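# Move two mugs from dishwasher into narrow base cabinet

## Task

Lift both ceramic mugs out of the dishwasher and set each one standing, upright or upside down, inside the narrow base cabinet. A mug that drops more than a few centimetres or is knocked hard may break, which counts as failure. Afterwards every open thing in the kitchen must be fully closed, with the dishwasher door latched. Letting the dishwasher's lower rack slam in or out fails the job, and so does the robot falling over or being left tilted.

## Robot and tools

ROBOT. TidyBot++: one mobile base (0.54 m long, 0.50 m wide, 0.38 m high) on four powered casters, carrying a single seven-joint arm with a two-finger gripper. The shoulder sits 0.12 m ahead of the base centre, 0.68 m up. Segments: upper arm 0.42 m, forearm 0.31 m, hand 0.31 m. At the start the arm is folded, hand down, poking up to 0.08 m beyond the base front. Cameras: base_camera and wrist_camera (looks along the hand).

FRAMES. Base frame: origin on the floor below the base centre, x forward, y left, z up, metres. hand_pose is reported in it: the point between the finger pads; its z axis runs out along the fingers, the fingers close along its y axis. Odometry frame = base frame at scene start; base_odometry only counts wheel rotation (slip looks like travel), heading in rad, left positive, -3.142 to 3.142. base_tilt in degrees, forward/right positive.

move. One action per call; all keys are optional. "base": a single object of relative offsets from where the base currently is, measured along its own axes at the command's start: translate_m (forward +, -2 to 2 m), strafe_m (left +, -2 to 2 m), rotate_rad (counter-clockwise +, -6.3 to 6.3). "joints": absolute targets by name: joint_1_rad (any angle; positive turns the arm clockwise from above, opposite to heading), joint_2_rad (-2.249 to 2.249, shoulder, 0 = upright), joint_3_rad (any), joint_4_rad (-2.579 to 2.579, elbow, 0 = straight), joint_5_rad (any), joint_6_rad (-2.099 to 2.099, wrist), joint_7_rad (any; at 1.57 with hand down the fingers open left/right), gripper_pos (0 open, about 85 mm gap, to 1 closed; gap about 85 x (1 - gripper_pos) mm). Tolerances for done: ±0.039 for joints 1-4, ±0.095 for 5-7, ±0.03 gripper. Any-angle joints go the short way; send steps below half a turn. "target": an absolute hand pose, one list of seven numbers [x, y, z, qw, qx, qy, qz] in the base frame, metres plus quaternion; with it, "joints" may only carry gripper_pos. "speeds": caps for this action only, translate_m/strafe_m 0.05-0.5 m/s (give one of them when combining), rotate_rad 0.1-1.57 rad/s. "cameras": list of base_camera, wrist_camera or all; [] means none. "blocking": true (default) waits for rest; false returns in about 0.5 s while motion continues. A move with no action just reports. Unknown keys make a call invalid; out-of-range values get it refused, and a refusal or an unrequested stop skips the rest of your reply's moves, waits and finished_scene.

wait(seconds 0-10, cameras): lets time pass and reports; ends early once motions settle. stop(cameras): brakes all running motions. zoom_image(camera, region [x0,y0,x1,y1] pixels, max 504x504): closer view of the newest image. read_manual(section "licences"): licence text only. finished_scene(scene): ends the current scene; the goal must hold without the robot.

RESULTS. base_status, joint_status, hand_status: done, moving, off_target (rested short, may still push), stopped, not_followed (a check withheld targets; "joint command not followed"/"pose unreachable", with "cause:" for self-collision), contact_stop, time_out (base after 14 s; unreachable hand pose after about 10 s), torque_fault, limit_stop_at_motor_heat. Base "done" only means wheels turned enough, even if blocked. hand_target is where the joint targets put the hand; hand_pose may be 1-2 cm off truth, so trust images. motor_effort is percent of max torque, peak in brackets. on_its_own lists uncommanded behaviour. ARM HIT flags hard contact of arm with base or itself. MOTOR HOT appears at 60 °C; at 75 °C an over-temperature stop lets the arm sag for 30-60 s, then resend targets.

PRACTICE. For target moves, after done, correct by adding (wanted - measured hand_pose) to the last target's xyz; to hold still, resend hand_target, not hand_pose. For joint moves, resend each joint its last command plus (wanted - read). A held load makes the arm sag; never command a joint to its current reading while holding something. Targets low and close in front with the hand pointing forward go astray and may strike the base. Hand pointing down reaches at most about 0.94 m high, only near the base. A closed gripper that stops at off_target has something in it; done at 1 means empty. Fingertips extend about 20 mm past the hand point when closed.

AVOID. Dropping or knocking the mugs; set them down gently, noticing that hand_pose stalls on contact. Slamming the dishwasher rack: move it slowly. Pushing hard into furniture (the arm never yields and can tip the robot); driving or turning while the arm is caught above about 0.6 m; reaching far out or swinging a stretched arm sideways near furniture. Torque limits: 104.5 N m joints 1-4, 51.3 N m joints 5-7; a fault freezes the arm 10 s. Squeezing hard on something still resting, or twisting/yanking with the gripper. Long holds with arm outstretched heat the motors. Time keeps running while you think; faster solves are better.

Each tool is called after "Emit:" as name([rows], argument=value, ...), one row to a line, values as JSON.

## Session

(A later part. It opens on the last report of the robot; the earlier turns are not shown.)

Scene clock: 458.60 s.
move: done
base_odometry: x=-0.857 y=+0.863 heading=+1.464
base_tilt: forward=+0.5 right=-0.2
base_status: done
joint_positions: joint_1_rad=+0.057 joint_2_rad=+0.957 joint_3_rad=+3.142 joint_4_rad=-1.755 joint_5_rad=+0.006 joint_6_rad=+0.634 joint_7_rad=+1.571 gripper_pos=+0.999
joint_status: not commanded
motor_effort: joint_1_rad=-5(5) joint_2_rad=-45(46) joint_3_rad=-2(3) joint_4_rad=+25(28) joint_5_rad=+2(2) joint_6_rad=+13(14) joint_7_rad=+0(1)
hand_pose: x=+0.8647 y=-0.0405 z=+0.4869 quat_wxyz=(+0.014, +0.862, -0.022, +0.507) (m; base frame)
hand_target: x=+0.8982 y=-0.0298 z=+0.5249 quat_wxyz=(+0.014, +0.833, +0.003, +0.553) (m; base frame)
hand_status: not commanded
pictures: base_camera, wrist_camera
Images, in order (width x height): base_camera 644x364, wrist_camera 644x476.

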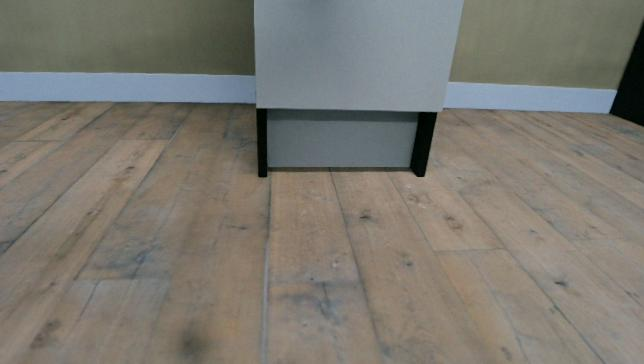

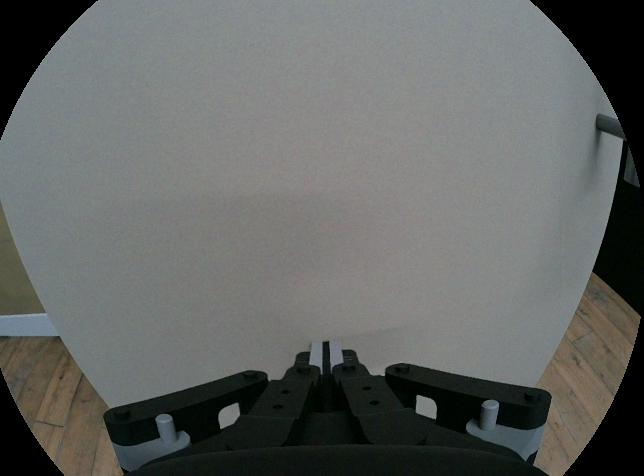

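Emit:
move(base={"translate_m": -0.29}, speeds={"translate_m": 0.3}, cameras=["wrist_camera"])

Emit:
move(base={"strafe_m": -0.28}, joints={"joint_1_rad": 0.0, "joint_2_rad": -0.31, "joint_4_rad": -2.4, "joint_6_rad": 0.2}, cameras=["wrist_camera"])

Emit:
move(base={"rotate_rad": 1.577})

Scene clock: 463.33 s.
move: done
base_odometry: x=-0.887 y=+0.575 heading=+1.464
base_tilt: forward=+0.5 right=-0.2
base_status: done
joint_positions: joint_1_rad=+0.055 joint_2_rad=+0.958 joint_3_rad=+3.142 joint_4_rad=-1.683 joint_5_rad=+0.006 joint_6_rad=+0.657 joint_7_rad=+1.571 gripper_pos=+0.999
joint_status: not commanded
motor_effort: joint_1_rad=-1(4) joint_2_rad=-43(48) joint_3_rad=+0(3) joint_4_rad=+12(24) joint_5_rad=+0(1) joint_6_rad=+7(13) joint_7_rad=+0(1)
hand_pose: x=+0.8982 y=-0.0403 z=+0.5232 quat_wxyz=(+0.015, +0.837, -0.020, +0.547) (m; base frame)
hand_target: x=+0.8982 y=-0.0298 z=+0.5249 quat_wxyz=(+0.014, +0.833, +0.003, +0.553) (m; base frame)
hand_status: not commanded
pictures: wrist_camera
Images, in order (width x height): wrist_camera 644x476.

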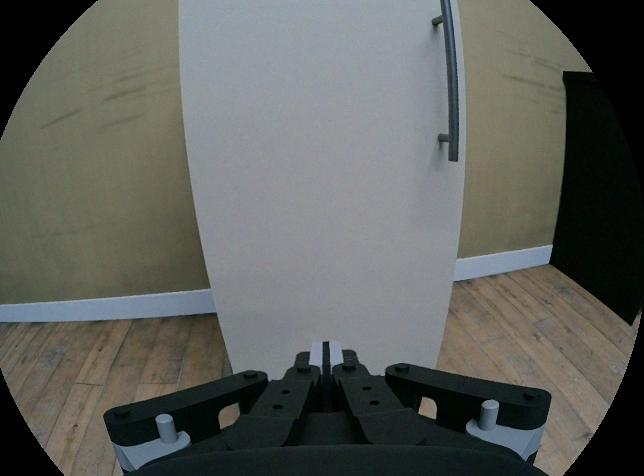

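Scene clock: 465.87 s.
move: done
base_odometry: x=-0.609 y=+0.545 heading=+1.464
base_tilt: forward=+0.5 right=-0.2
base_status: done
joint_positions: joint_1_rad=+0.015 joint_2_rad=-0.291 joint_3_rad=+3.142 joint_4_rad=-2.377 joint_5_rad=+0.006 joint_6_rad=+0.252 joint_7_rad=+1.571 gripper_pos=+0.999
joint_status: all done
motor_effort: joint_1_rad=-1(5) joint_2_rad=-9(46) joint_3_rad=+1(2) joint_4_rad=+19(20) joint_5_rad=+0(1) joint_6_rad=+8(9) joint_7_rad=+0(1)
hand_pose: x=+0.5723 y=-0.0054 z=+0.8489 quat_wxyz=(+0.006, +0.794, -0.004, +0.608) (m; base frame)
hand_target: x=+0.5591 y=+0.0038 z=+0.8288 quat_wxyz=(+0.011, +0.810, +0.022, +0.586) (m; base frame)
hand_status: not commanded
pictures: wrist_camera
Images, in order (width x height): wrist_camera 644x476.

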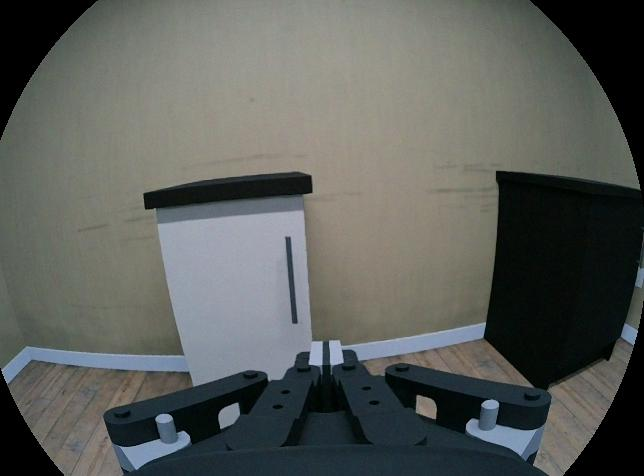

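Scene clock: 468.17 s.
move: done
base_odometry: x=-0.609 y=+0.545 heading=+3.040
base_tilt: forward=+0.5 right=-0.2
base_status: done
joint_positions: joint_1_rad=+0.007 joint_2_rad=-0.291 joint_3_rad=+3.142 joint_4_rad=-2.377 joint_5_rad=+0.006 joint_6_rad=+0.250 joint_7_rad=+1.571 gripper_pos=+0.999
joint_status: not commanded
motor_effort: joint_1_rad=-1(2) joint_2_rad=-9(10) joint_3_rad=+1(3) joint_4_rad=+19(20) joint_5_rad=+0(1) joint_6_rad=+7(8) joint_7_rad=+0(1)
hand_pose: x=+0.5721 y=-0.0014 z=+0.8483 quat_wxyz=(+0.003, +0.794, +0.000, +0.607) (m; base frame)
hand_target: x=+0.5591 y=+0.0038 z=+0.8288 quat_wxyz=(+0.011, +0.810, +0.022, +0.586) (m; base frame)
hand_status: not commanded
pictures: base_camera, wrist_camera
Images, in order (width x height): base_camera 644x364, wrist_camera 644x476.

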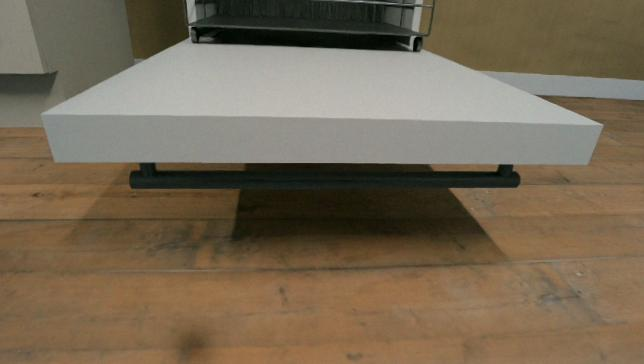

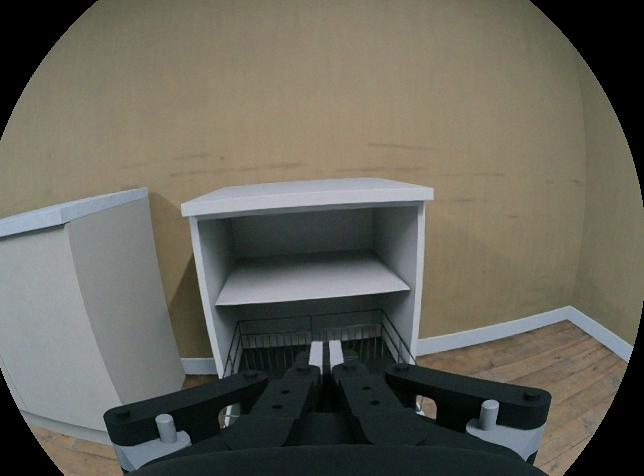

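Emit:
move(joints={"joint_2_rad": 1.115, "joint_4_rad": -1.475, "joint_6_rad": -0.2}, cameras=[])

Emit:
move(base={"translate_m": 0.18}, speeds={"translate_m": 0.15})

Scene clock: 476.63 s.
move: done
base_odometry: x=-0.609 y=+0.545 heading=+3.040
base_tilt: forward=+0.6 right=-0.2
base_status: not commanded
joint_positions: joint_1_rad=+0.007 joint_2_rad=+1.099 joint_3_rad=+3.142 joint_4_rad=-1.484 joint_5_rad=+0.006 joint_6_rad=-0.148 joint_7_rad=+1.571 gripper_pos=+0.999
joint_status: all done
motor_effort: joint_1_rad=-1(1) joint_2_rad=-44(47) joint_3_rad=+0(2) joint_4_rad=+10(20) joint_5_rad=+0(1) joint_6_rad=+2(8) joint_7_rad=+1(1)
hand_pose: x=+0.7847 y=-0.0036 z=+0.3212 quat_wxyz=(+0.002, +0.979, +0.000, +0.204) (m; base frame)
hand_target: x=+0.7688 y=-0.0011 z=+0.3071 quat_wxyz=(+0.008, +0.984, +0.023, +0.175) (m; base frame)
hand_status: not commanded
pictures: none
No camera images: "cameras" was empty.

Scene clock: 478.50 s.
move: done
base_odometry: x=-0.788 y=+0.563 heading=+3.041
base_tilt: forward=+0.5 right=-0.2
base_status: done
joint_positions: joint_1_rad=+0.006 joint_2_rad=+1.099 joint_3_rad=+3.142 joint_4_rad=-1.476 joint_5_rad=+0.006 joint_6_rad=-0.154 joint_7_rad=+1.571 gripper_pos=+0.999
joint_status: not commanded
motor_effort: joint_1_rad=-1(2) joint_2_rad=-45(45) joint_3_rad=+1(1) joint_4_rad=+11(12) joint_5_rad=+0(1) joint_6_rad=+3(3) joint_7_rad=+0(1)
hand_pose: x=+0.7871 y=-0.0032 z=+0.3224 quat_wxyz=(+0.002, +0.979, +0.000, +0.205) (m; base frame)
hand_target: x=+0.7688 y=-0.0011 z=+0.3071 quat_wxyz=(+0.008, +0.984, +0.023, +0.175) (m; base frame)
hand_status: not commanded
pictures: base_camera, wrist_camera
Images, in order (width x height): base_camera 644x364, wrist_camera 644x476.

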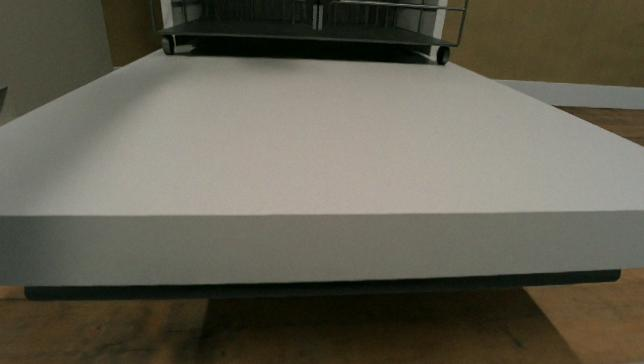

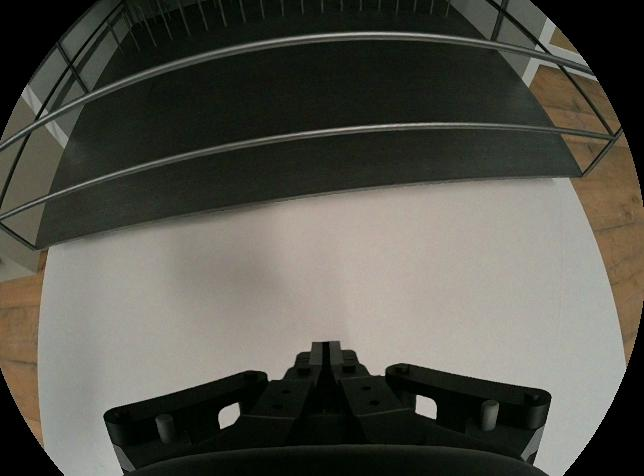

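Emit:
move(base={"translate_m": 0.095}, speeds={"translate_m": 0.07}, cameras=["base_camera", "wrist_camera"])

Scene clock: 483.27 s.
move: done
base_odometry: x=-0.883 y=+0.572 heading=+3.042
base_tilt: forward=+0.5 right=-0.2
base_status: done
joint_positions: joint_1_rad=+0.006 joint_2_rad=+1.099 joint_3_rad=+3.142 joint_4_rad=-1.475 joint_5_rad=+0.006 joint_6_rad=-0.155 joint_7_rad=+1.571 gripper_pos=+0.999
joint_status: not commanded
motor_effort: joint_1_rad=-1(3) joint_2_rad=-44(45) joint_3_rad=+0(1) joint_4_rad=+10(12) joint_5_rad=+0(1) joint_6_rad=+3(4) joint_7_rad=+0(1)
hand_pose: x=+0.7874 y=-0.0031 z=+0.3226 quat_wxyz=(+0.002, +0.979, +0.000, +0.205) (m; base frame)
hand_target: x=+0.7688 y=-0.0011 z=+0.3071 quat_wxyz=(+0.008, +0.984, +0.023, +0.175) (m; base frame)
hand_status: not commanded
pictures: base_camera, wrist_camera
Images, in order (width x height): base_camera 644x364, wrist_camera 644x476.

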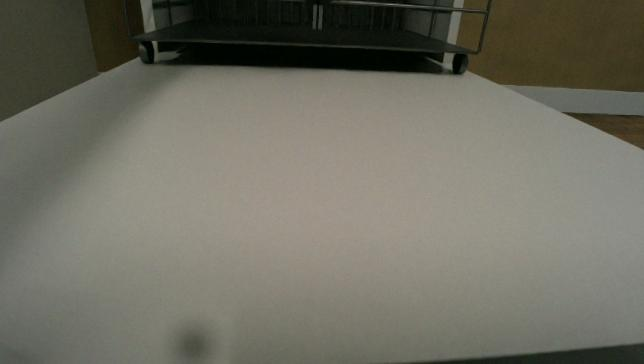

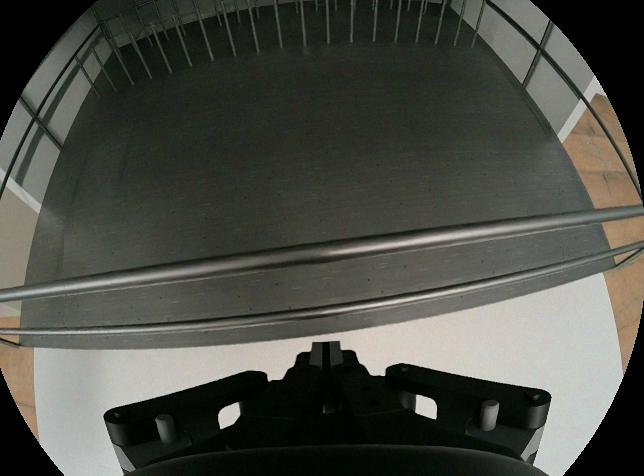

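Emit:
move(joints={"joint_2_rad": 1.15, "joint_4_rad": -1.36, "joint_6_rad": -0.23}, cameras=[])

Emit:
move(joints={"joint_2_rad": 1.19, "joint_4_rad": -1.25, "joint_6_rad": -0.28})

Emit:
move(joints={"joint_2_rad": 1.24, "joint_4_rad": -1.13, "joint_6_rad": -0.33}, cameras=["wrist_camera"])

Emit:
move(joints={"joint_2_rad": 1.29, "joint_4_rad": -1.005, "joint_6_rad": -0.38})

Scene clock: 488.17 s.
move: done
base_odometry: x=-0.883 y=+0.572 heading=+3.042
base_tilt: forward=+0.5 right=-0.2
base_status: not commanded
joint_positions: joint_1_rad=+0.006 joint_2_rad=+1.136 joint_3_rad=+3.142 joint_4_rad=-1.377 joint_5_rad=+0.006 joint_6_rad=-0.192 joint_7_rad=+1.571 gripper_pos=+0.999
joint_status: all done
motor_effort: joint_1_rad=-1(1) joint_2_rad=-48(48) joint_3_rad=+1(1) joint_4_rad=+13(16) joint_5_rad=+0(1) joint_6_rad=+5(7) joint_7_rad=+0(1)
hand_pose: x=+0.8171 y=-0.0033 z=+0.3227 quat_wxyz=(+0.002, +0.976, +0.000, +0.216) (m; base frame)
hand_target: x=+0.8104 y=-0.0015 z=+0.3135 quat_wxyz=(+0.009, +0.980, +0.023, +0.199) (m; base frame)
hand_status: not commanded
pictures: none
No camera images: "cameras" was empty.

Scene clock: 489.17 s.
move: done
base_odometry: x=-0.883 y=+0.572 heading=+3.042
base_tilt: forward=+0.5 right=-0.2
base_status: not commanded
joint_positions: joint_1_rad=+0.005 joint_2_rad=+1.179 joint_3_rad=+3.142 joint_4_rad=-1.262 joint_5_rad=+0.006 joint_6_rad=-0.242 joint_7_rad=+1.571 gripper_pos=+0.999
joint_status: all done
motor_effort: joint_1_rad=-1(1) joint_2_rad=-49(51) joint_3_rad=+0(1) joint_4_rad=+14(16) joint_5_rad=+0(0) joint_6_rad=+4(6) joint_7_rad=+0(1)
hand_pose: x=+0.8483 y=-0.0035 z=+0.3232 quat_wxyz=(+0.002, +0.974, +0.000, +0.227) (m; base frame)
hand_target: x=+0.8399 y=-0.0021 z=+0.3141 quat_wxyz=(+0.010, +0.978, +0.022, +0.209) (m; base frame)
hand_status: not commanded
pictures: base_camera, wrist_camera
Images, in order (width x height): base_camera 644x364, wrist_camera 644x476.

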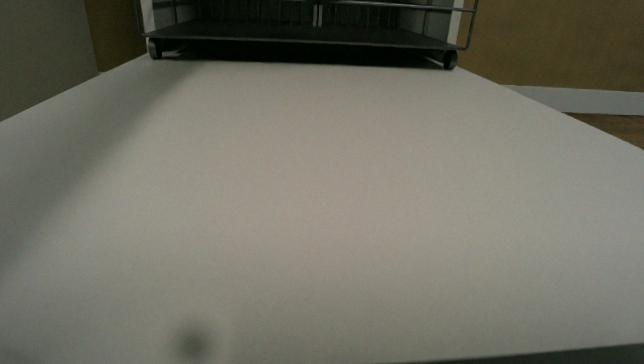

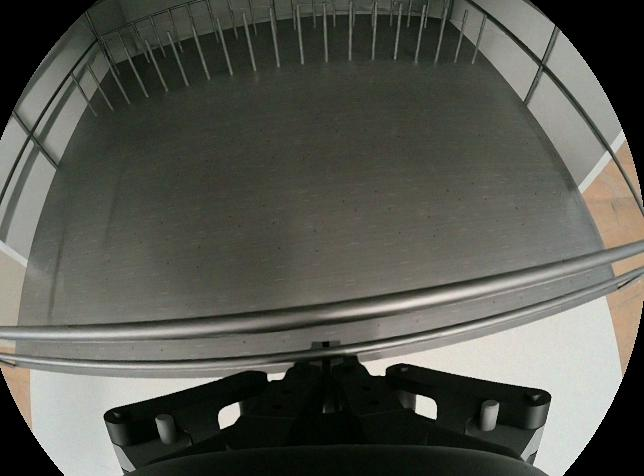

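Scene clock: 490.17 s.
move: done
base_odometry: x=-0.883 y=+0.572 heading=+3.042
base_tilt: forward=+0.6 right=-0.2
base_status: not commanded
joint_positions: joint_1_rad=+0.005 joint_2_rad=+1.228 joint_3_rad=+3.142 joint_4_rad=-1.142 joint_5_rad=+0.006 joint_6_rad=-0.291 joint_7_rad=+1.571 gripper_pos=+0.999
joint_status: all done
motor_effort: joint_1_rad=-1(2) joint_2_rad=-51(52) joint_3_rad=+0(1) joint_4_rad=+14(17) joint_5_rad=+0(1) joint_6_rad=+4(6) joint_7_rad=+0(1)
hand_pose: x=+0.8783 y=-0.0035 z=+0.3218 quat_wxyz=(+0.002, +0.971, +0.000, +0.238) (m; base frame)
hand_target: x=+0.8692 y=-0.0027 z=+0.3118 quat_wxyz=(+0.011, +0.975, +0.022, +0.219) (m; base frame)
hand_status: not commanded
pictures: wrist_camera
Images, in order (width x height): wrist_camera 644x476.

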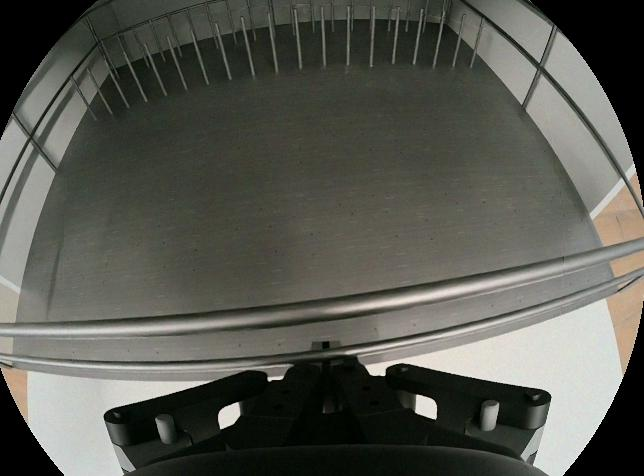

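Scene clock: 491.17 s.
move: done
base_odometry: x=-0.883 y=+0.572 heading=+3.042
base_tilt: forward=+0.5 right=-0.2
base_status: not commanded
joint_positions: joint_1_rad=+0.004 joint_2_rad=+1.278 joint_3_rad=+3.142 joint_4_rad=-1.018 joint_5_rad=+0.006 joint_6_rad=-0.339 joint_7_rad=+1.571 gripper_pos=+0.999
joint_status: all done
motor_effort: joint_1_rad=-1(1) joint_2_rad=-52(54) joint_3_rad=+0(1) joint_4_rad=+15(18) joint_5_rad=+0(1) joint_6_rad=+5(7) joint_7_rad=+0(1)
hand_pose: x=+0.9080 y=-0.0031 z=+0.3223 quat_wxyz=(+0.003, +0.968, +0.000, +0.250) (m; base frame)
hand_target: x=+0.8988 y=-0.0033 z=+0.3122 quat_wxyz=(+0.013, +0.973, +0.021, +0.231) (m; base frame)
hand_status: not commanded
pictures: base_camera, wrist_camera
Images, in order (width x height): base_camera 644x364, wrist_camera 644x476.

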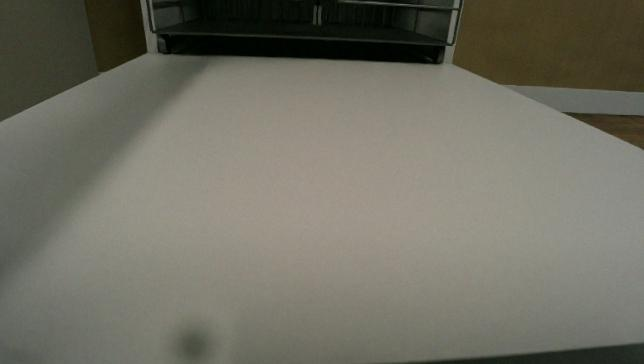

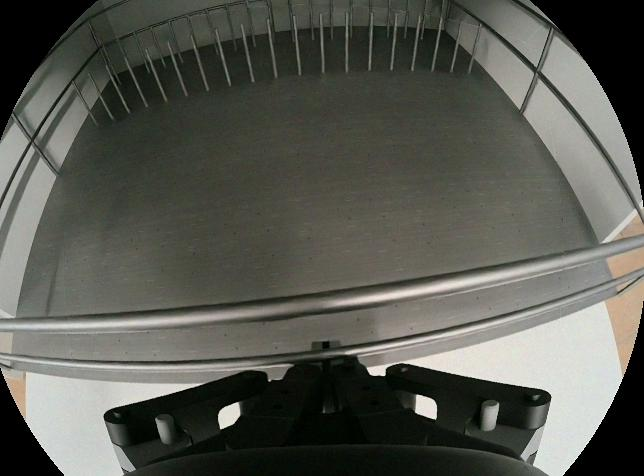

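Emit:
move(joints={"joint_2_rad": 1.345, "joint_4_rad": -0.87, "joint_6_rad": -0.43})

Emit:
move(joints={"joint_2_rad": 1.39, "joint_4_rad": -0.75, "joint_6_rad": -0.46})

Scene clock: 493.67 s.
move: done
base_odometry: x=-0.883 y=+0.572 heading=+3.042
base_tilt: forward=+0.5 right=-0.2
base_status: not commanded
joint_positions: joint_1_rad=+0.004 joint_2_rad=+1.335 joint_3_rad=+3.142 joint_4_rad=-0.884 joint_5_rad=+0.006 joint_6_rad=-0.388 joint_7_rad=+1.571 gripper_pos=+0.999
joint_status: all done
motor_effort: joint_1_rad=-1(1) joint_2_rad=-54(55) joint_3_rad=+0(1) joint_4_rad=+17(19) joint_5_rad=+0(1) joint_6_rad=+5(7) joint_7_rad=+0(1)
hand_pose: x=+0.9374 y=-0.0028 z=+0.3226 quat_wxyz=(+0.003, +0.964, +0.001, +0.264) (m; base frame)
hand_target: x=+0.9288 y=-0.0038 z=+0.3136 quat_wxyz=(+0.014, +0.969, +0.020, +0.246) (m; base frame)
hand_status: not commanded
pictures: base_camera, wrist_camera
Images, in order (width x height): base_camera 644x364, wrist_camera 644x476.

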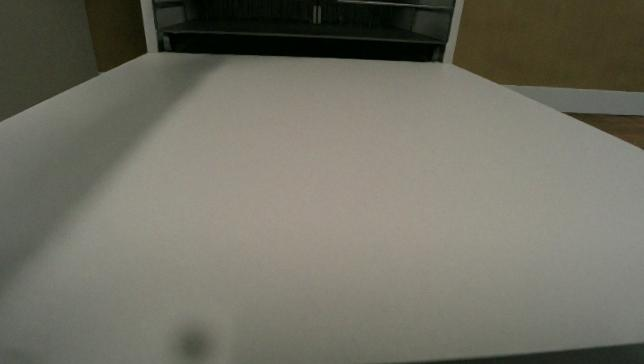

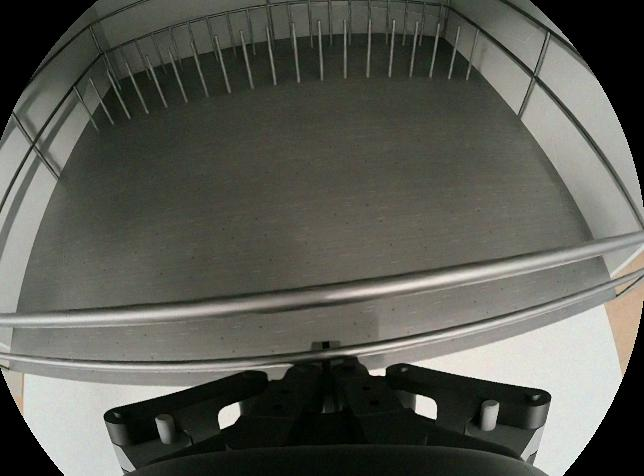

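Scene clock: 494.67 s.
move: done
base_odometry: x=-0.883 y=+0.572 heading=+3.042
base_tilt: forward=+0.6 right=-0.2
base_status: not commanded
joint_positions: joint_1_rad=+0.004 joint_2_rad=+1.385 joint_3_rad=+3.142 joint_4_rad=-0.766 joint_5_rad=+0.006 joint_6_rad=-0.424 joint_7_rad=+1.571 gripper_pos=+0.999
joint_status: all done
motor_effort: joint_1_rad=-1(1) joint_2_rad=-56(58) joint_3_rad=+0(1) joint_4_rad=+18(19) joint_5_rad=+0(1) joint_6_rad=+5(7) joint_7_rad=+0(1)
hand_pose: x=+0.9624 y=-0.0028 z=+0.3243 quat_wxyz=(+0.003, +0.960, +0.001, +0.279) (m; base frame)
hand_target: x=+0.9582 y=-0.0042 z=+0.3214 quat_wxyz=(+0.015, +0.963, +0.019, +0.267) (m; base frame)
hand_status: not commanded
pictures: base_camera, wrist_camera
Images, in order (width x height): base_camera 644x364, wrist_camera 644x476.

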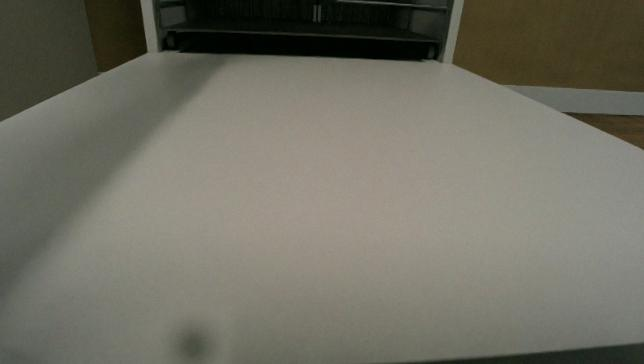

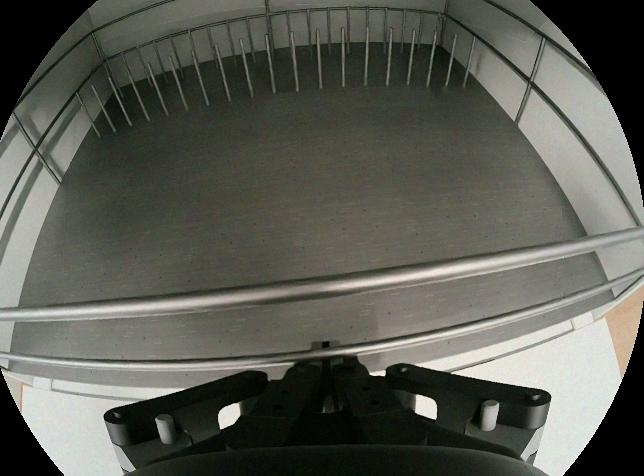

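Emit:
move(joints={"joint_2_rad": 1.435, "joint_4_rad": -0.68, "joint_6_rad": -0.40}, cameras=["wrist_camera"])

Emit:
move(joints={"joint_2_rad": 1.48, "joint_4_rad": -0.60, "joint_6_rad": -0.33})

Scene clock: 499.80 s.
move: done
base_odometry: x=-0.883 y=+0.572 heading=+3.042
base_tilt: forward=+0.5 right=-0.2
base_status: not commanded
joint_positions: joint_1_rad=+0.004 joint_2_rad=+1.426 joint_3_rad=+3.142 joint_4_rad=-0.692 joint_5_rad=+0.006 joint_6_rad=-0.423 joint_7_rad=+1.571 gripper_pos=+0.999
joint_status: all done
motor_effort: joint_1_rad=-1(2) joint_2_rad=-57(57) joint_3_rad=+0(1) joint_4_rad=+19(21) joint_5_rad=+0(0) joint_6_rad=+5(8) joint_7_rad=+0(1)
hand_pose: x=+0.9799 y=-0.0028 z=+0.3224 quat_wxyz=(+0.003, +0.955, +0.001, +0.296) (m; base frame)
hand_target: x=+0.9874 y=-0.0035 z=+0.3239 quat_wxyz=(+0.015, +0.951, +0.019, +0.308) (m; base frame)
hand_status: not commanded
pictures: wrist_camera
Images, in order (width x height): wrist_camera 644x476.

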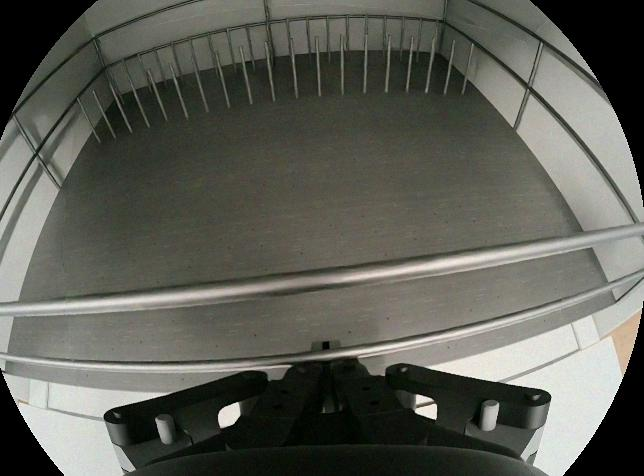

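Scene clock: 500.63 s.
move: off_target
base_odometry: x=-0.882 y=+0.572 heading=+3.042
base_tilt: forward=+0.4 right=-0.2
base_status: not commanded
joint_positions: joint_1_rad=+0.003 joint_2_rad=+1.443 joint_3_rad=+3.142 joint_4_rad=-0.662 joint_5_rad=+0.006 joint_6_rad=-0.423 joint_7_rad=+1.571 gripper_pos=+0.999
joint_status: joint_4_rad off_target (ended at -0.662, target -0.600); the others done
motor_effort: joint_1_rad=-1(1) joint_2_rad=-51(57) joint_3_rad=+1(1) joint_4_rad=+28(29) joint_5_rad=+0(1) joint_6_rad=+19(19) joint_7_rad=+0(1)
hand_pose: x=+0.9860 y=-0.0026 z=+0.3207 quat_wxyz=(+0.003, +0.953, +0.001, +0.302) (m; base frame)
hand_target: x=+1.0205 y=-0.0027 z=+0.3351 quat_wxyz=(+0.014, +0.934, +0.020, +0.358) (m; base frame)
hand_status: not commanded
pictures: base_camera, wrist_camera
Images, in order (width x height): base_camera 644x364, wrist_camera 644x476.

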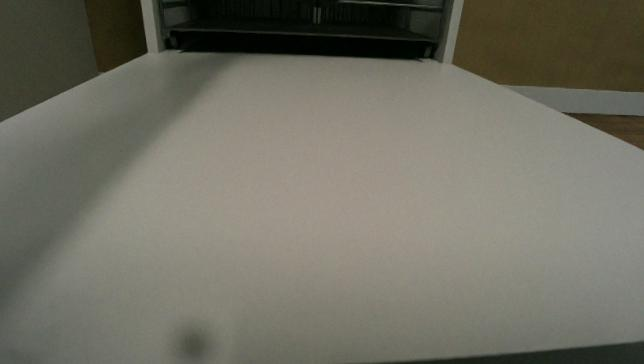

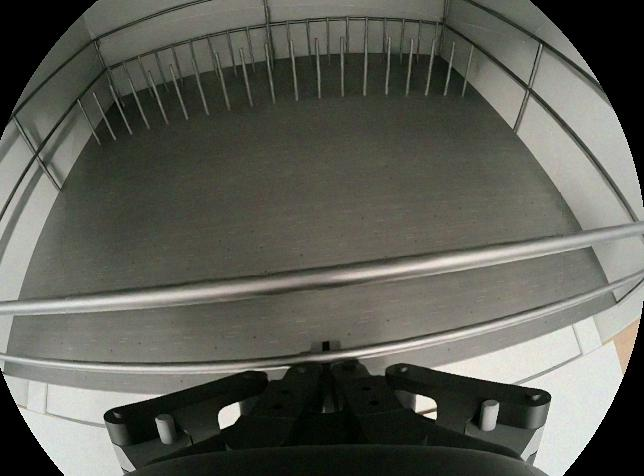

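Emit:
move(joints={"joint_2_rad": 1.39, "joint_4_rad": -0.77, "joint_6_rad": -0.42}, cameras=["wrist_camera"])

Emit:
move(joints={"joint_2_rad": 1.19, "joint_4_rad": -1.25, "joint_6_rad": -0.28})

Scene clock: 504.17 s.
move: done
base_odometry: x=-0.882 y=+0.572 heading=+3.042
base_tilt: forward=+0.5 right=-0.2
base_status: not commanded
joint_positions: joint_1_rad=+0.003 joint_2_rad=+1.413 joint_3_rad=+3.142 joint_4_rad=-0.748 joint_5_rad=+0.006 joint_6_rad=-0.409 joint_7_rad=+1.571 gripper_pos=+0.999
joint_status: all done
motor_effort: joint_1_rad=-1(2) joint_2_rad=-53(55) joint_3_rad=+0(1) joint_4_rad=+16(29) joint_5_rad=+0(1) joint_6_rad=+4(19) joint_7_rad=-1(1)
hand_pose: x=+0.9641 y=-0.0025 z=+0.3111 quat_wxyz=(+0.003, +0.959, +0.001, +0.282) (m; base frame)
hand_target: x=+0.9601 y=-0.0037 z=+0.3194 quat_wxyz=(+0.014, +0.961, +0.020, +0.277) (m; base frame)
hand_status: not commanded
pictures: wrist_camera
Images, in order (width x height): wrist_camera 644x476.

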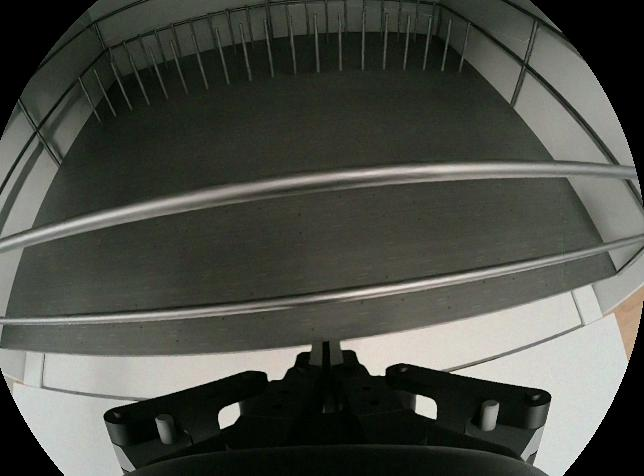

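Scene clock: 505.83 s.
move: done
base_odometry: x=-0.882 y=+0.572 heading=+3.042
base_tilt: forward=+0.5 right=-0.2
base_status: not commanded
joint_positions: joint_1_rad=+0.003 joint_2_rad=+1.212 joint_3_rad=+3.142 joint_4_rad=-1.230 joint_5_rad=+0.006 joint_6_rad=-0.330 joint_7_rad=+1.571 gripper_pos=+0.999
joint_status: all done
motor_effort: joint_1_rad=-1(1) joint_2_rad=-47(54) joint_3_rad=+0(1) joint_4_rad=+12(17) joint_5_rad=+0(1) joint_6_rad=+2(5) joint_7_rad=+0(1)
hand_pose: x=+0.8281 y=-0.0020 z=+0.2988 quat_wxyz=(+0.002, +0.983, +0.001, +0.184) (m; base frame)
hand_target: x=+0.8399 y=-0.0021 z=+0.3141 quat_wxyz=(+0.010, +0.978, +0.022, +0.209) (m; base frame)
hand_status: not commanded
pictures: base_camera, wrist_camera
Images, in order (width x height): base_camera 644x364, wrist_camera 644x476.

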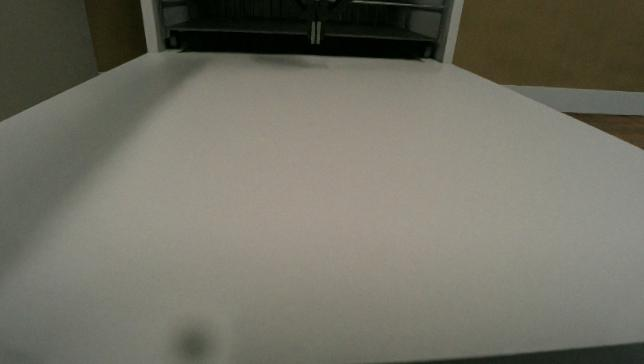

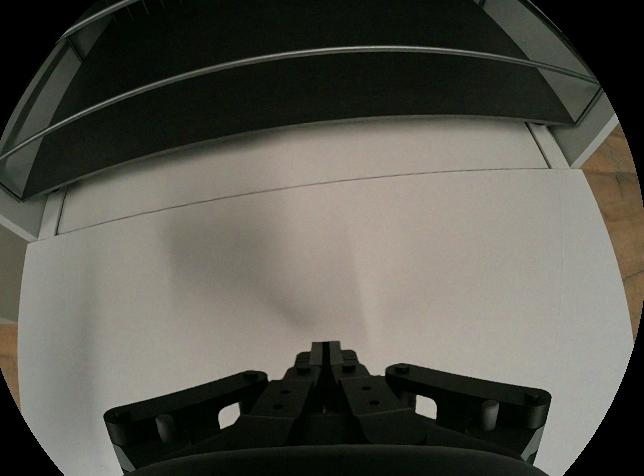

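Emit:
move(joints={"joint_2_rad": -0.31, "joint_4_rad": -2.4, "joint_6_rad": 0.2}, base={"translate_m": -0.485}, speeds={"translate_m": 0.25})

Scene clock: 515.50 s.
move: done
base_odometry: x=-0.400 y=+0.524 heading=+3.043
base_tilt: forward=+0.5 right=-0.2
base_status: done
joint_positions: joint_1_rad=+0.003 joint_2_rad=-0.300 joint_3_rad=+3.142 joint_4_rad=-2.380 joint_5_rad=+0.006 joint_6_rad=+0.150 joint_7_rad=+1.571 gripper_pos=+0.999
joint_status: all done
motor_effort: joint_1_rad=-1(4) joint_2_rad=-8(50) joint_3_rad=+1(2) joint_4_rad=+19(20) joint_5_rad=+0(1) joint_6_rad=+7(8) joint_7_rad=-1(1)
hand_pose: x=+0.5606 y=+0.0002 z=+0.8212 quat_wxyz=(+0.002, +0.822, +0.001, +0.569) (m; base frame)
hand_target: x=+0.5591 y=+0.0038 z=+0.8288 quat_wxyz=(+0.011, +0.810, +0.022, +0.586) (m; base frame)
hand_status: not commanded
pictures: base_camera, wrist_camera
Images, in order (width x height): base_camera 644x364, wrist_camera 644x476.

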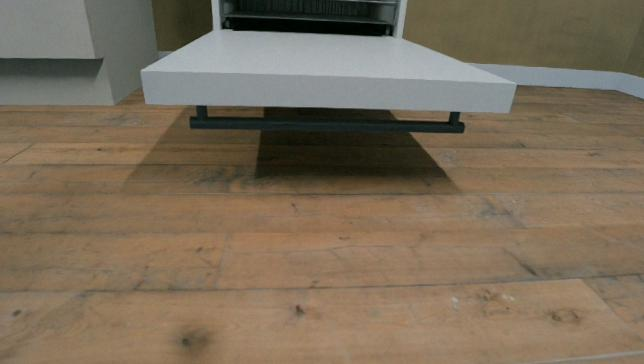

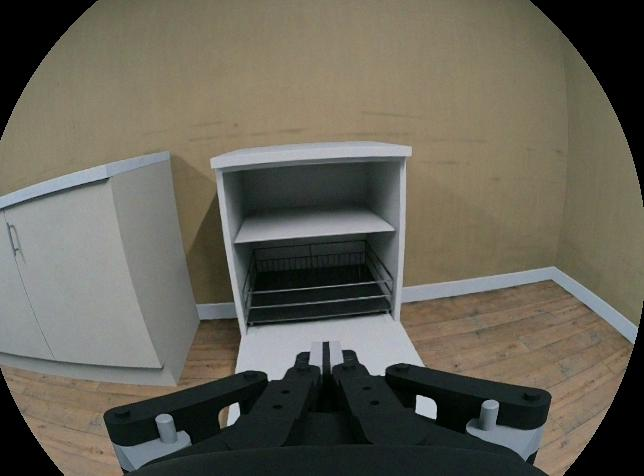

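Emit:
move(base={"translate_m": -0.25}, cameras=[])

Emit:
move(joints={"joint_2_rad": 2.0, "joint_4_rad": -1.46, "joint_6_rad": 1.63})

Scene clock: 520.07 s.
move: done
base_odometry: x=-0.151 y=+0.499 heading=+3.044
base_tilt: forward=+0.5 right=-0.2
base_status: done
joint_positions: joint_1_rad=+0.003 joint_2_rad=-0.305 joint_3_rad=+3.142 joint_4_rad=-2.383 joint_5_rad=+0.006 joint_6_rad=+0.153 joint_7_rad=+1.571 gripper_pos=+0.999
joint_status: not commanded
motor_effort: joint_1_rad=-1(1) joint_2_rad=-8(11) joint_3_rad=+1(2) joint_4_rad=+19(20) joint_5_rad=+0(1) joint_6_rad=+7(8) joint_7_rad=+0(1)
hand_pose: x=+0.5596 y=+0.0002 z=+0.8228 quat_wxyz=(+0.002, +0.820, +0.001, +0.572) (m; base frame)
hand_target: x=+0.5591 y=+0.0038 z=+0.8288 quat_wxyz=(+0.011, +0.810, +0.022, +0.586) (m; base frame)
hand_status: not commanded
pictures: none
No camera images: "cameras" was empty.

Scene clock: 523.73 s.
move: done
base_odometry: x=-0.151 y=+0.499 heading=+3.044
base_tilt: forward=+0.5 right=-0.2
base_status: not commanded
joint_positions: joint_1_rad=+0.003 joint_2_rad=+1.984 joint_3_rad=+3.142 joint_4_rad=-1.473 joint_5_rad=+0.006 joint_6_rad=+1.580 joint_7_rad=+1.571 gripper_pos=+0.999
joint_status: all done
motor_effort: joint_1_rad=-1(1) joint_2_rad=-34(45) joint_3_rad=+0(2) joint_4_rad=+0(20) joint_5_rad=+0(1) joint_6_rad=+7(9) joint_7_rad=+0(1)
hand_pose: x=+0.7036 y=+0.0016 z=+0.1202 quat_wxyz=(-0.002, +0.807, +0.001, +0.591) (m; base frame)
hand_target: x=+0.7038 y=+0.0138 z=+0.1285 quat_wxyz=(-0.014, +0.792, +0.015, +0.610) (m; base frame)
hand_status: not commanded
pictures: base_camera, wrist_camera
Images, in order (width x height): base_camera 644x364, wrist_camera 644x476.

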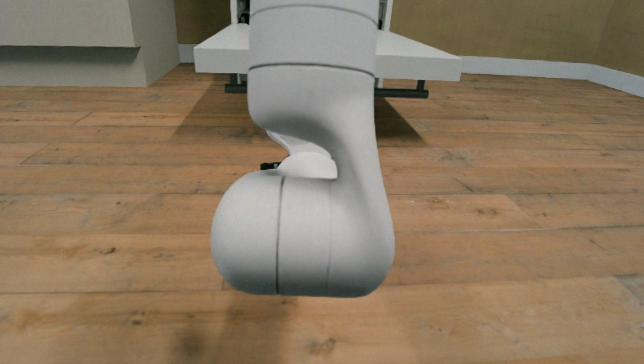

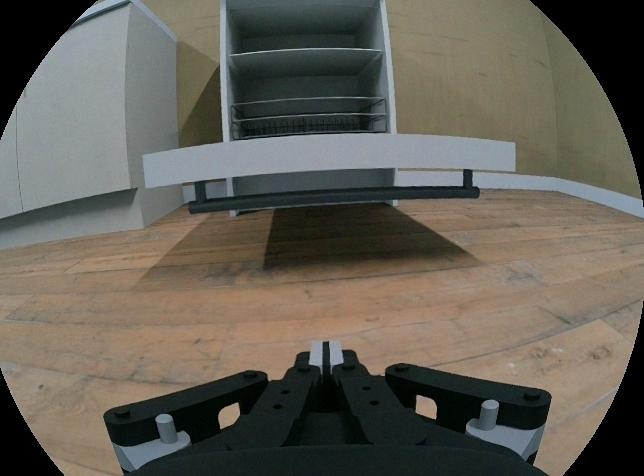

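Emit:
move(joints={"joint_2_rad": 2.03, "joint_4_rad": -1.44, "joint_6_rad": 1.64})

Emit:
move(base={"translate_m": 0.378}, speeds={"translate_m": 0.1})

Scene clock: 526.50 s.
move: done
base_odometry: x=-0.151 y=+0.499 heading=+3.044
base_tilt: forward=+0.5 right=-0.2
base_status: not commanded
joint_positions: joint_1_rad=+0.003 joint_2_rad=+2.010 joint_3_rad=+3.142 joint_4_rad=-1.449 joint_5_rad=+0.006 joint_6_rad=+1.593 joint_7_rad=+1.571 gripper_pos=+0.999
joint_status: all done
motor_effort: joint_1_rad=-1(1) joint_2_rad=-34(35) joint_3_rad=+0(1) joint_4_rad=+0(2) joint_5_rad=+1(1) joint_6_rad=+7(8) joint_7_rad=+0(0)
hand_pose: x=+0.6993 y=+0.0016 z=+0.1136 quat_wxyz=(-0.002, +0.803, +0.001, +0.595) (m; base frame)
hand_target: x=+0.6954 y=+0.0138 z=+0.1180 quat_wxyz=(-0.014, +0.792, +0.015, +0.610) (m; base frame)
hand_status: not commanded
pictures: base_camera, wrist_camera
Images, in order (width x height): base_camera 644x364, wrist_camera 644x476.

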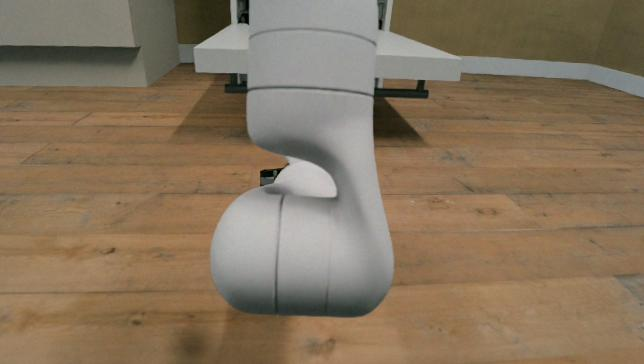

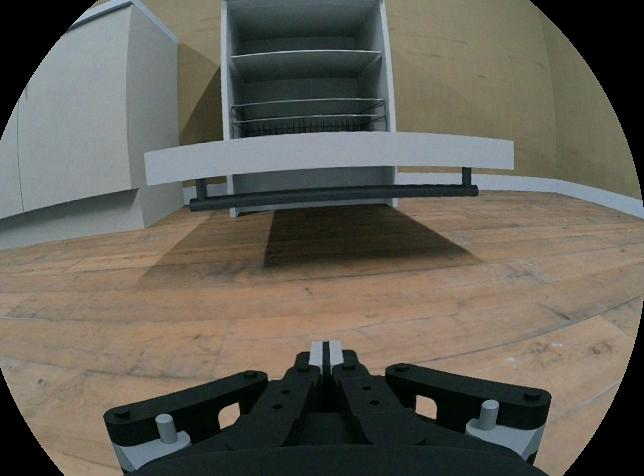

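Scene clock: 530.83 s.
move: done
base_odometry: x=-0.527 y=+0.536 heading=+3.044
base_tilt: forward=+0.5 right=-0.2
base_status: done
joint_positions: joint_1_rad=+0.003 joint_2_rad=+2.017 joint_3_rad=+3.142 joint_4_rad=-1.447 joint_5_rad=+0.006 joint_6_rad=+1.594 joint_7_rad=+1.571 gripper_pos=+0.999
joint_status: not commanded
motor_effort: joint_1_rad=-1(2) joint_2_rad=-33(35) joint_3_rad=+0(1) joint_4_rad=+0(2) joint_5_rad=+0(1) joint_6_rad=+7(8) joint_7_rad=+0(1)
hand_pose: x=+0.6967 y=+0.0016 z=+0.1105 quat_wxyz=(-0.002, +0.804, +0.001, +0.594) (m; base frame)
hand_target: x=+0.6954 y=+0.0138 z=+0.1180 quat_wxyz=(-0.014, +0.792, +0.015, +0.610) (m; base frame)
hand_status: not commanded
pictures: base_camera, wrist_camera
Images, in order (width x height): base_camera 644x364, wrist_camera 644x476.

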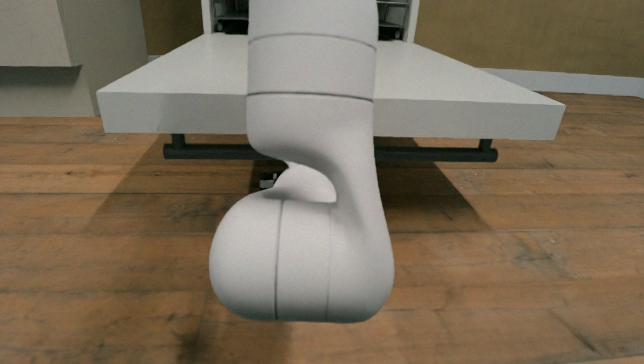

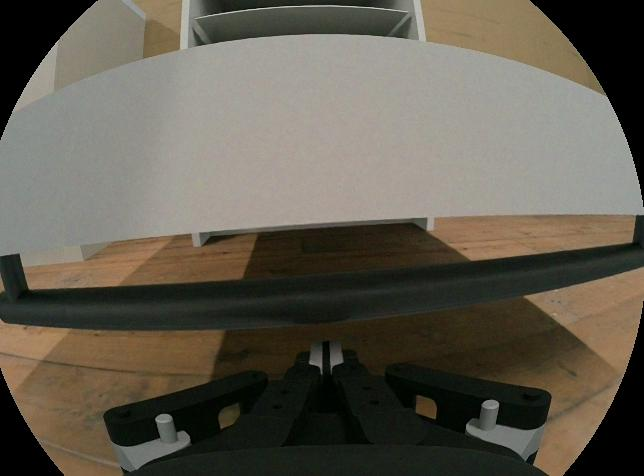

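Emit:
move(joints={"joint_2_rad": 1.88, "joint_4_rad": -1.66, "joint_6_rad": 1.75})

Emit:
move(joints={"joint_2_rad": 1.70, "joint_4_rad": -1.81, "joint_6_rad": 1.88})

Scene clock: 533.63 s.
move: done
base_odometry: x=-0.527 y=+0.536 heading=+3.044
base_tilt: forward=+0.5 right=-0.2
base_status: not commanded
joint_positions: joint_1_rad=+0.003 joint_2_rad=+1.909 joint_3_rad=+3.142 joint_4_rad=-1.652 joint_5_rad=+0.006 joint_6_rad=+1.694 joint_7_rad=+1.571 gripper_pos=+0.999
joint_status: all done
motor_effort: joint_1_rad=-1(1) joint_2_rad=-37(38) joint_3_rad=+0(1) joint_4_rad=-1(2) joint_5_rad=+0(1) joint_6_rad=+10(12) joint_7_rad=-1(1)
hand_pose: x=+0.6859 y=+0.0016 z=+0.1645 quat_wxyz=(-0.002, +0.803, +0.001, +0.595) (m; base frame)
hand_target: x=+0.7015 y=+0.0136 z=+0.1964 quat_wxyz=(-0.015, +0.780, +0.013, +0.625) (m; base frame)
hand_status: not commanded
pictures: base_camera, wrist_camera
Images, in order (width x height): base_camera 644x364, wrist_camera 644x476.

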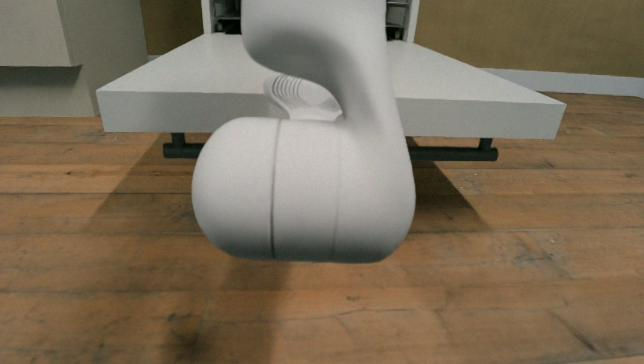

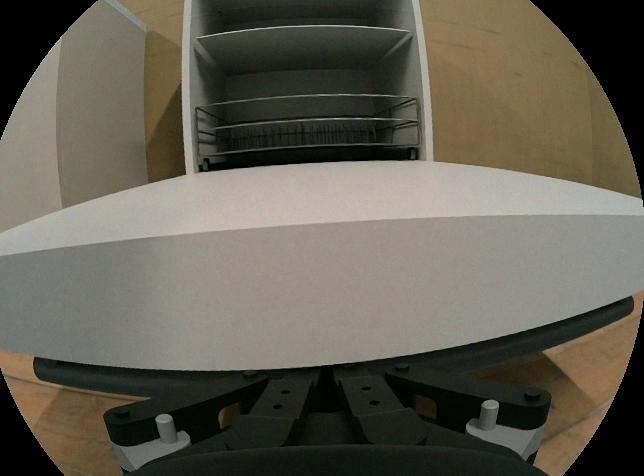

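Scene clock: 534.83 s.
move: off_target
base_odometry: x=-0.527 y=+0.536 heading=+3.044
base_tilt: forward=+0.4 right=-0.2
base_status: not commanded
joint_positions: joint_1_rad=+0.003 joint_2_rad=+1.794 joint_3_rad=+3.142 joint_4_rad=-1.838 joint_5_rad=+0.006 joint_6_rad=+1.782 joint_7_rad=+1.571 gripper_pos=+0.999
joint_status: joint_2_rad off_target (ended at +1.794, target +1.700); joint_6_rad off_target (ended at +1.782, target +1.880); the others done
motor_effort: joint_1_rad=+0(2) joint_2_rad=-49(50) joint_3_rad=+1(1) joint_4_rad=+5(6) joint_5_rad=+0(1) joint_6_rad=+15(16) joint_7_rad=+0(1)
hand_pose: x=+0.6803 y=+0.0016 z=+0.2255 quat_wxyz=(-0.002, +0.799, +0.000, +0.602) (m; base frame)
hand_target: x=+0.7336 y=+0.0132 z=+0.3160 quat_wxyz=(-0.015, +0.728, +0.012, +0.686) (m; base frame)
hand_status: not commanded
pictures: base_camera, wrist_camera
Images, in order (width x height): base_camera 644x364, wrist_camera 644x476.

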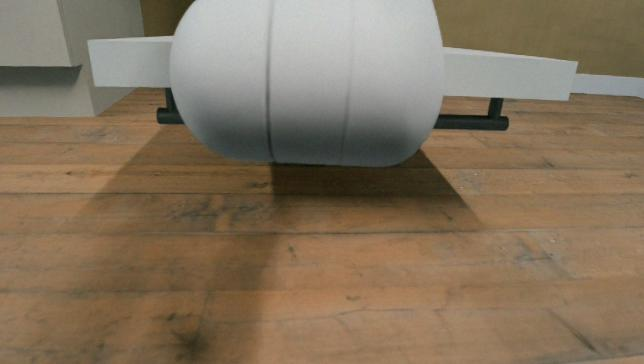

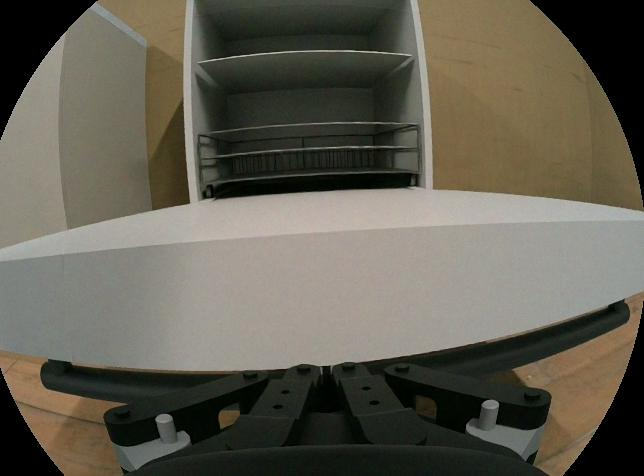

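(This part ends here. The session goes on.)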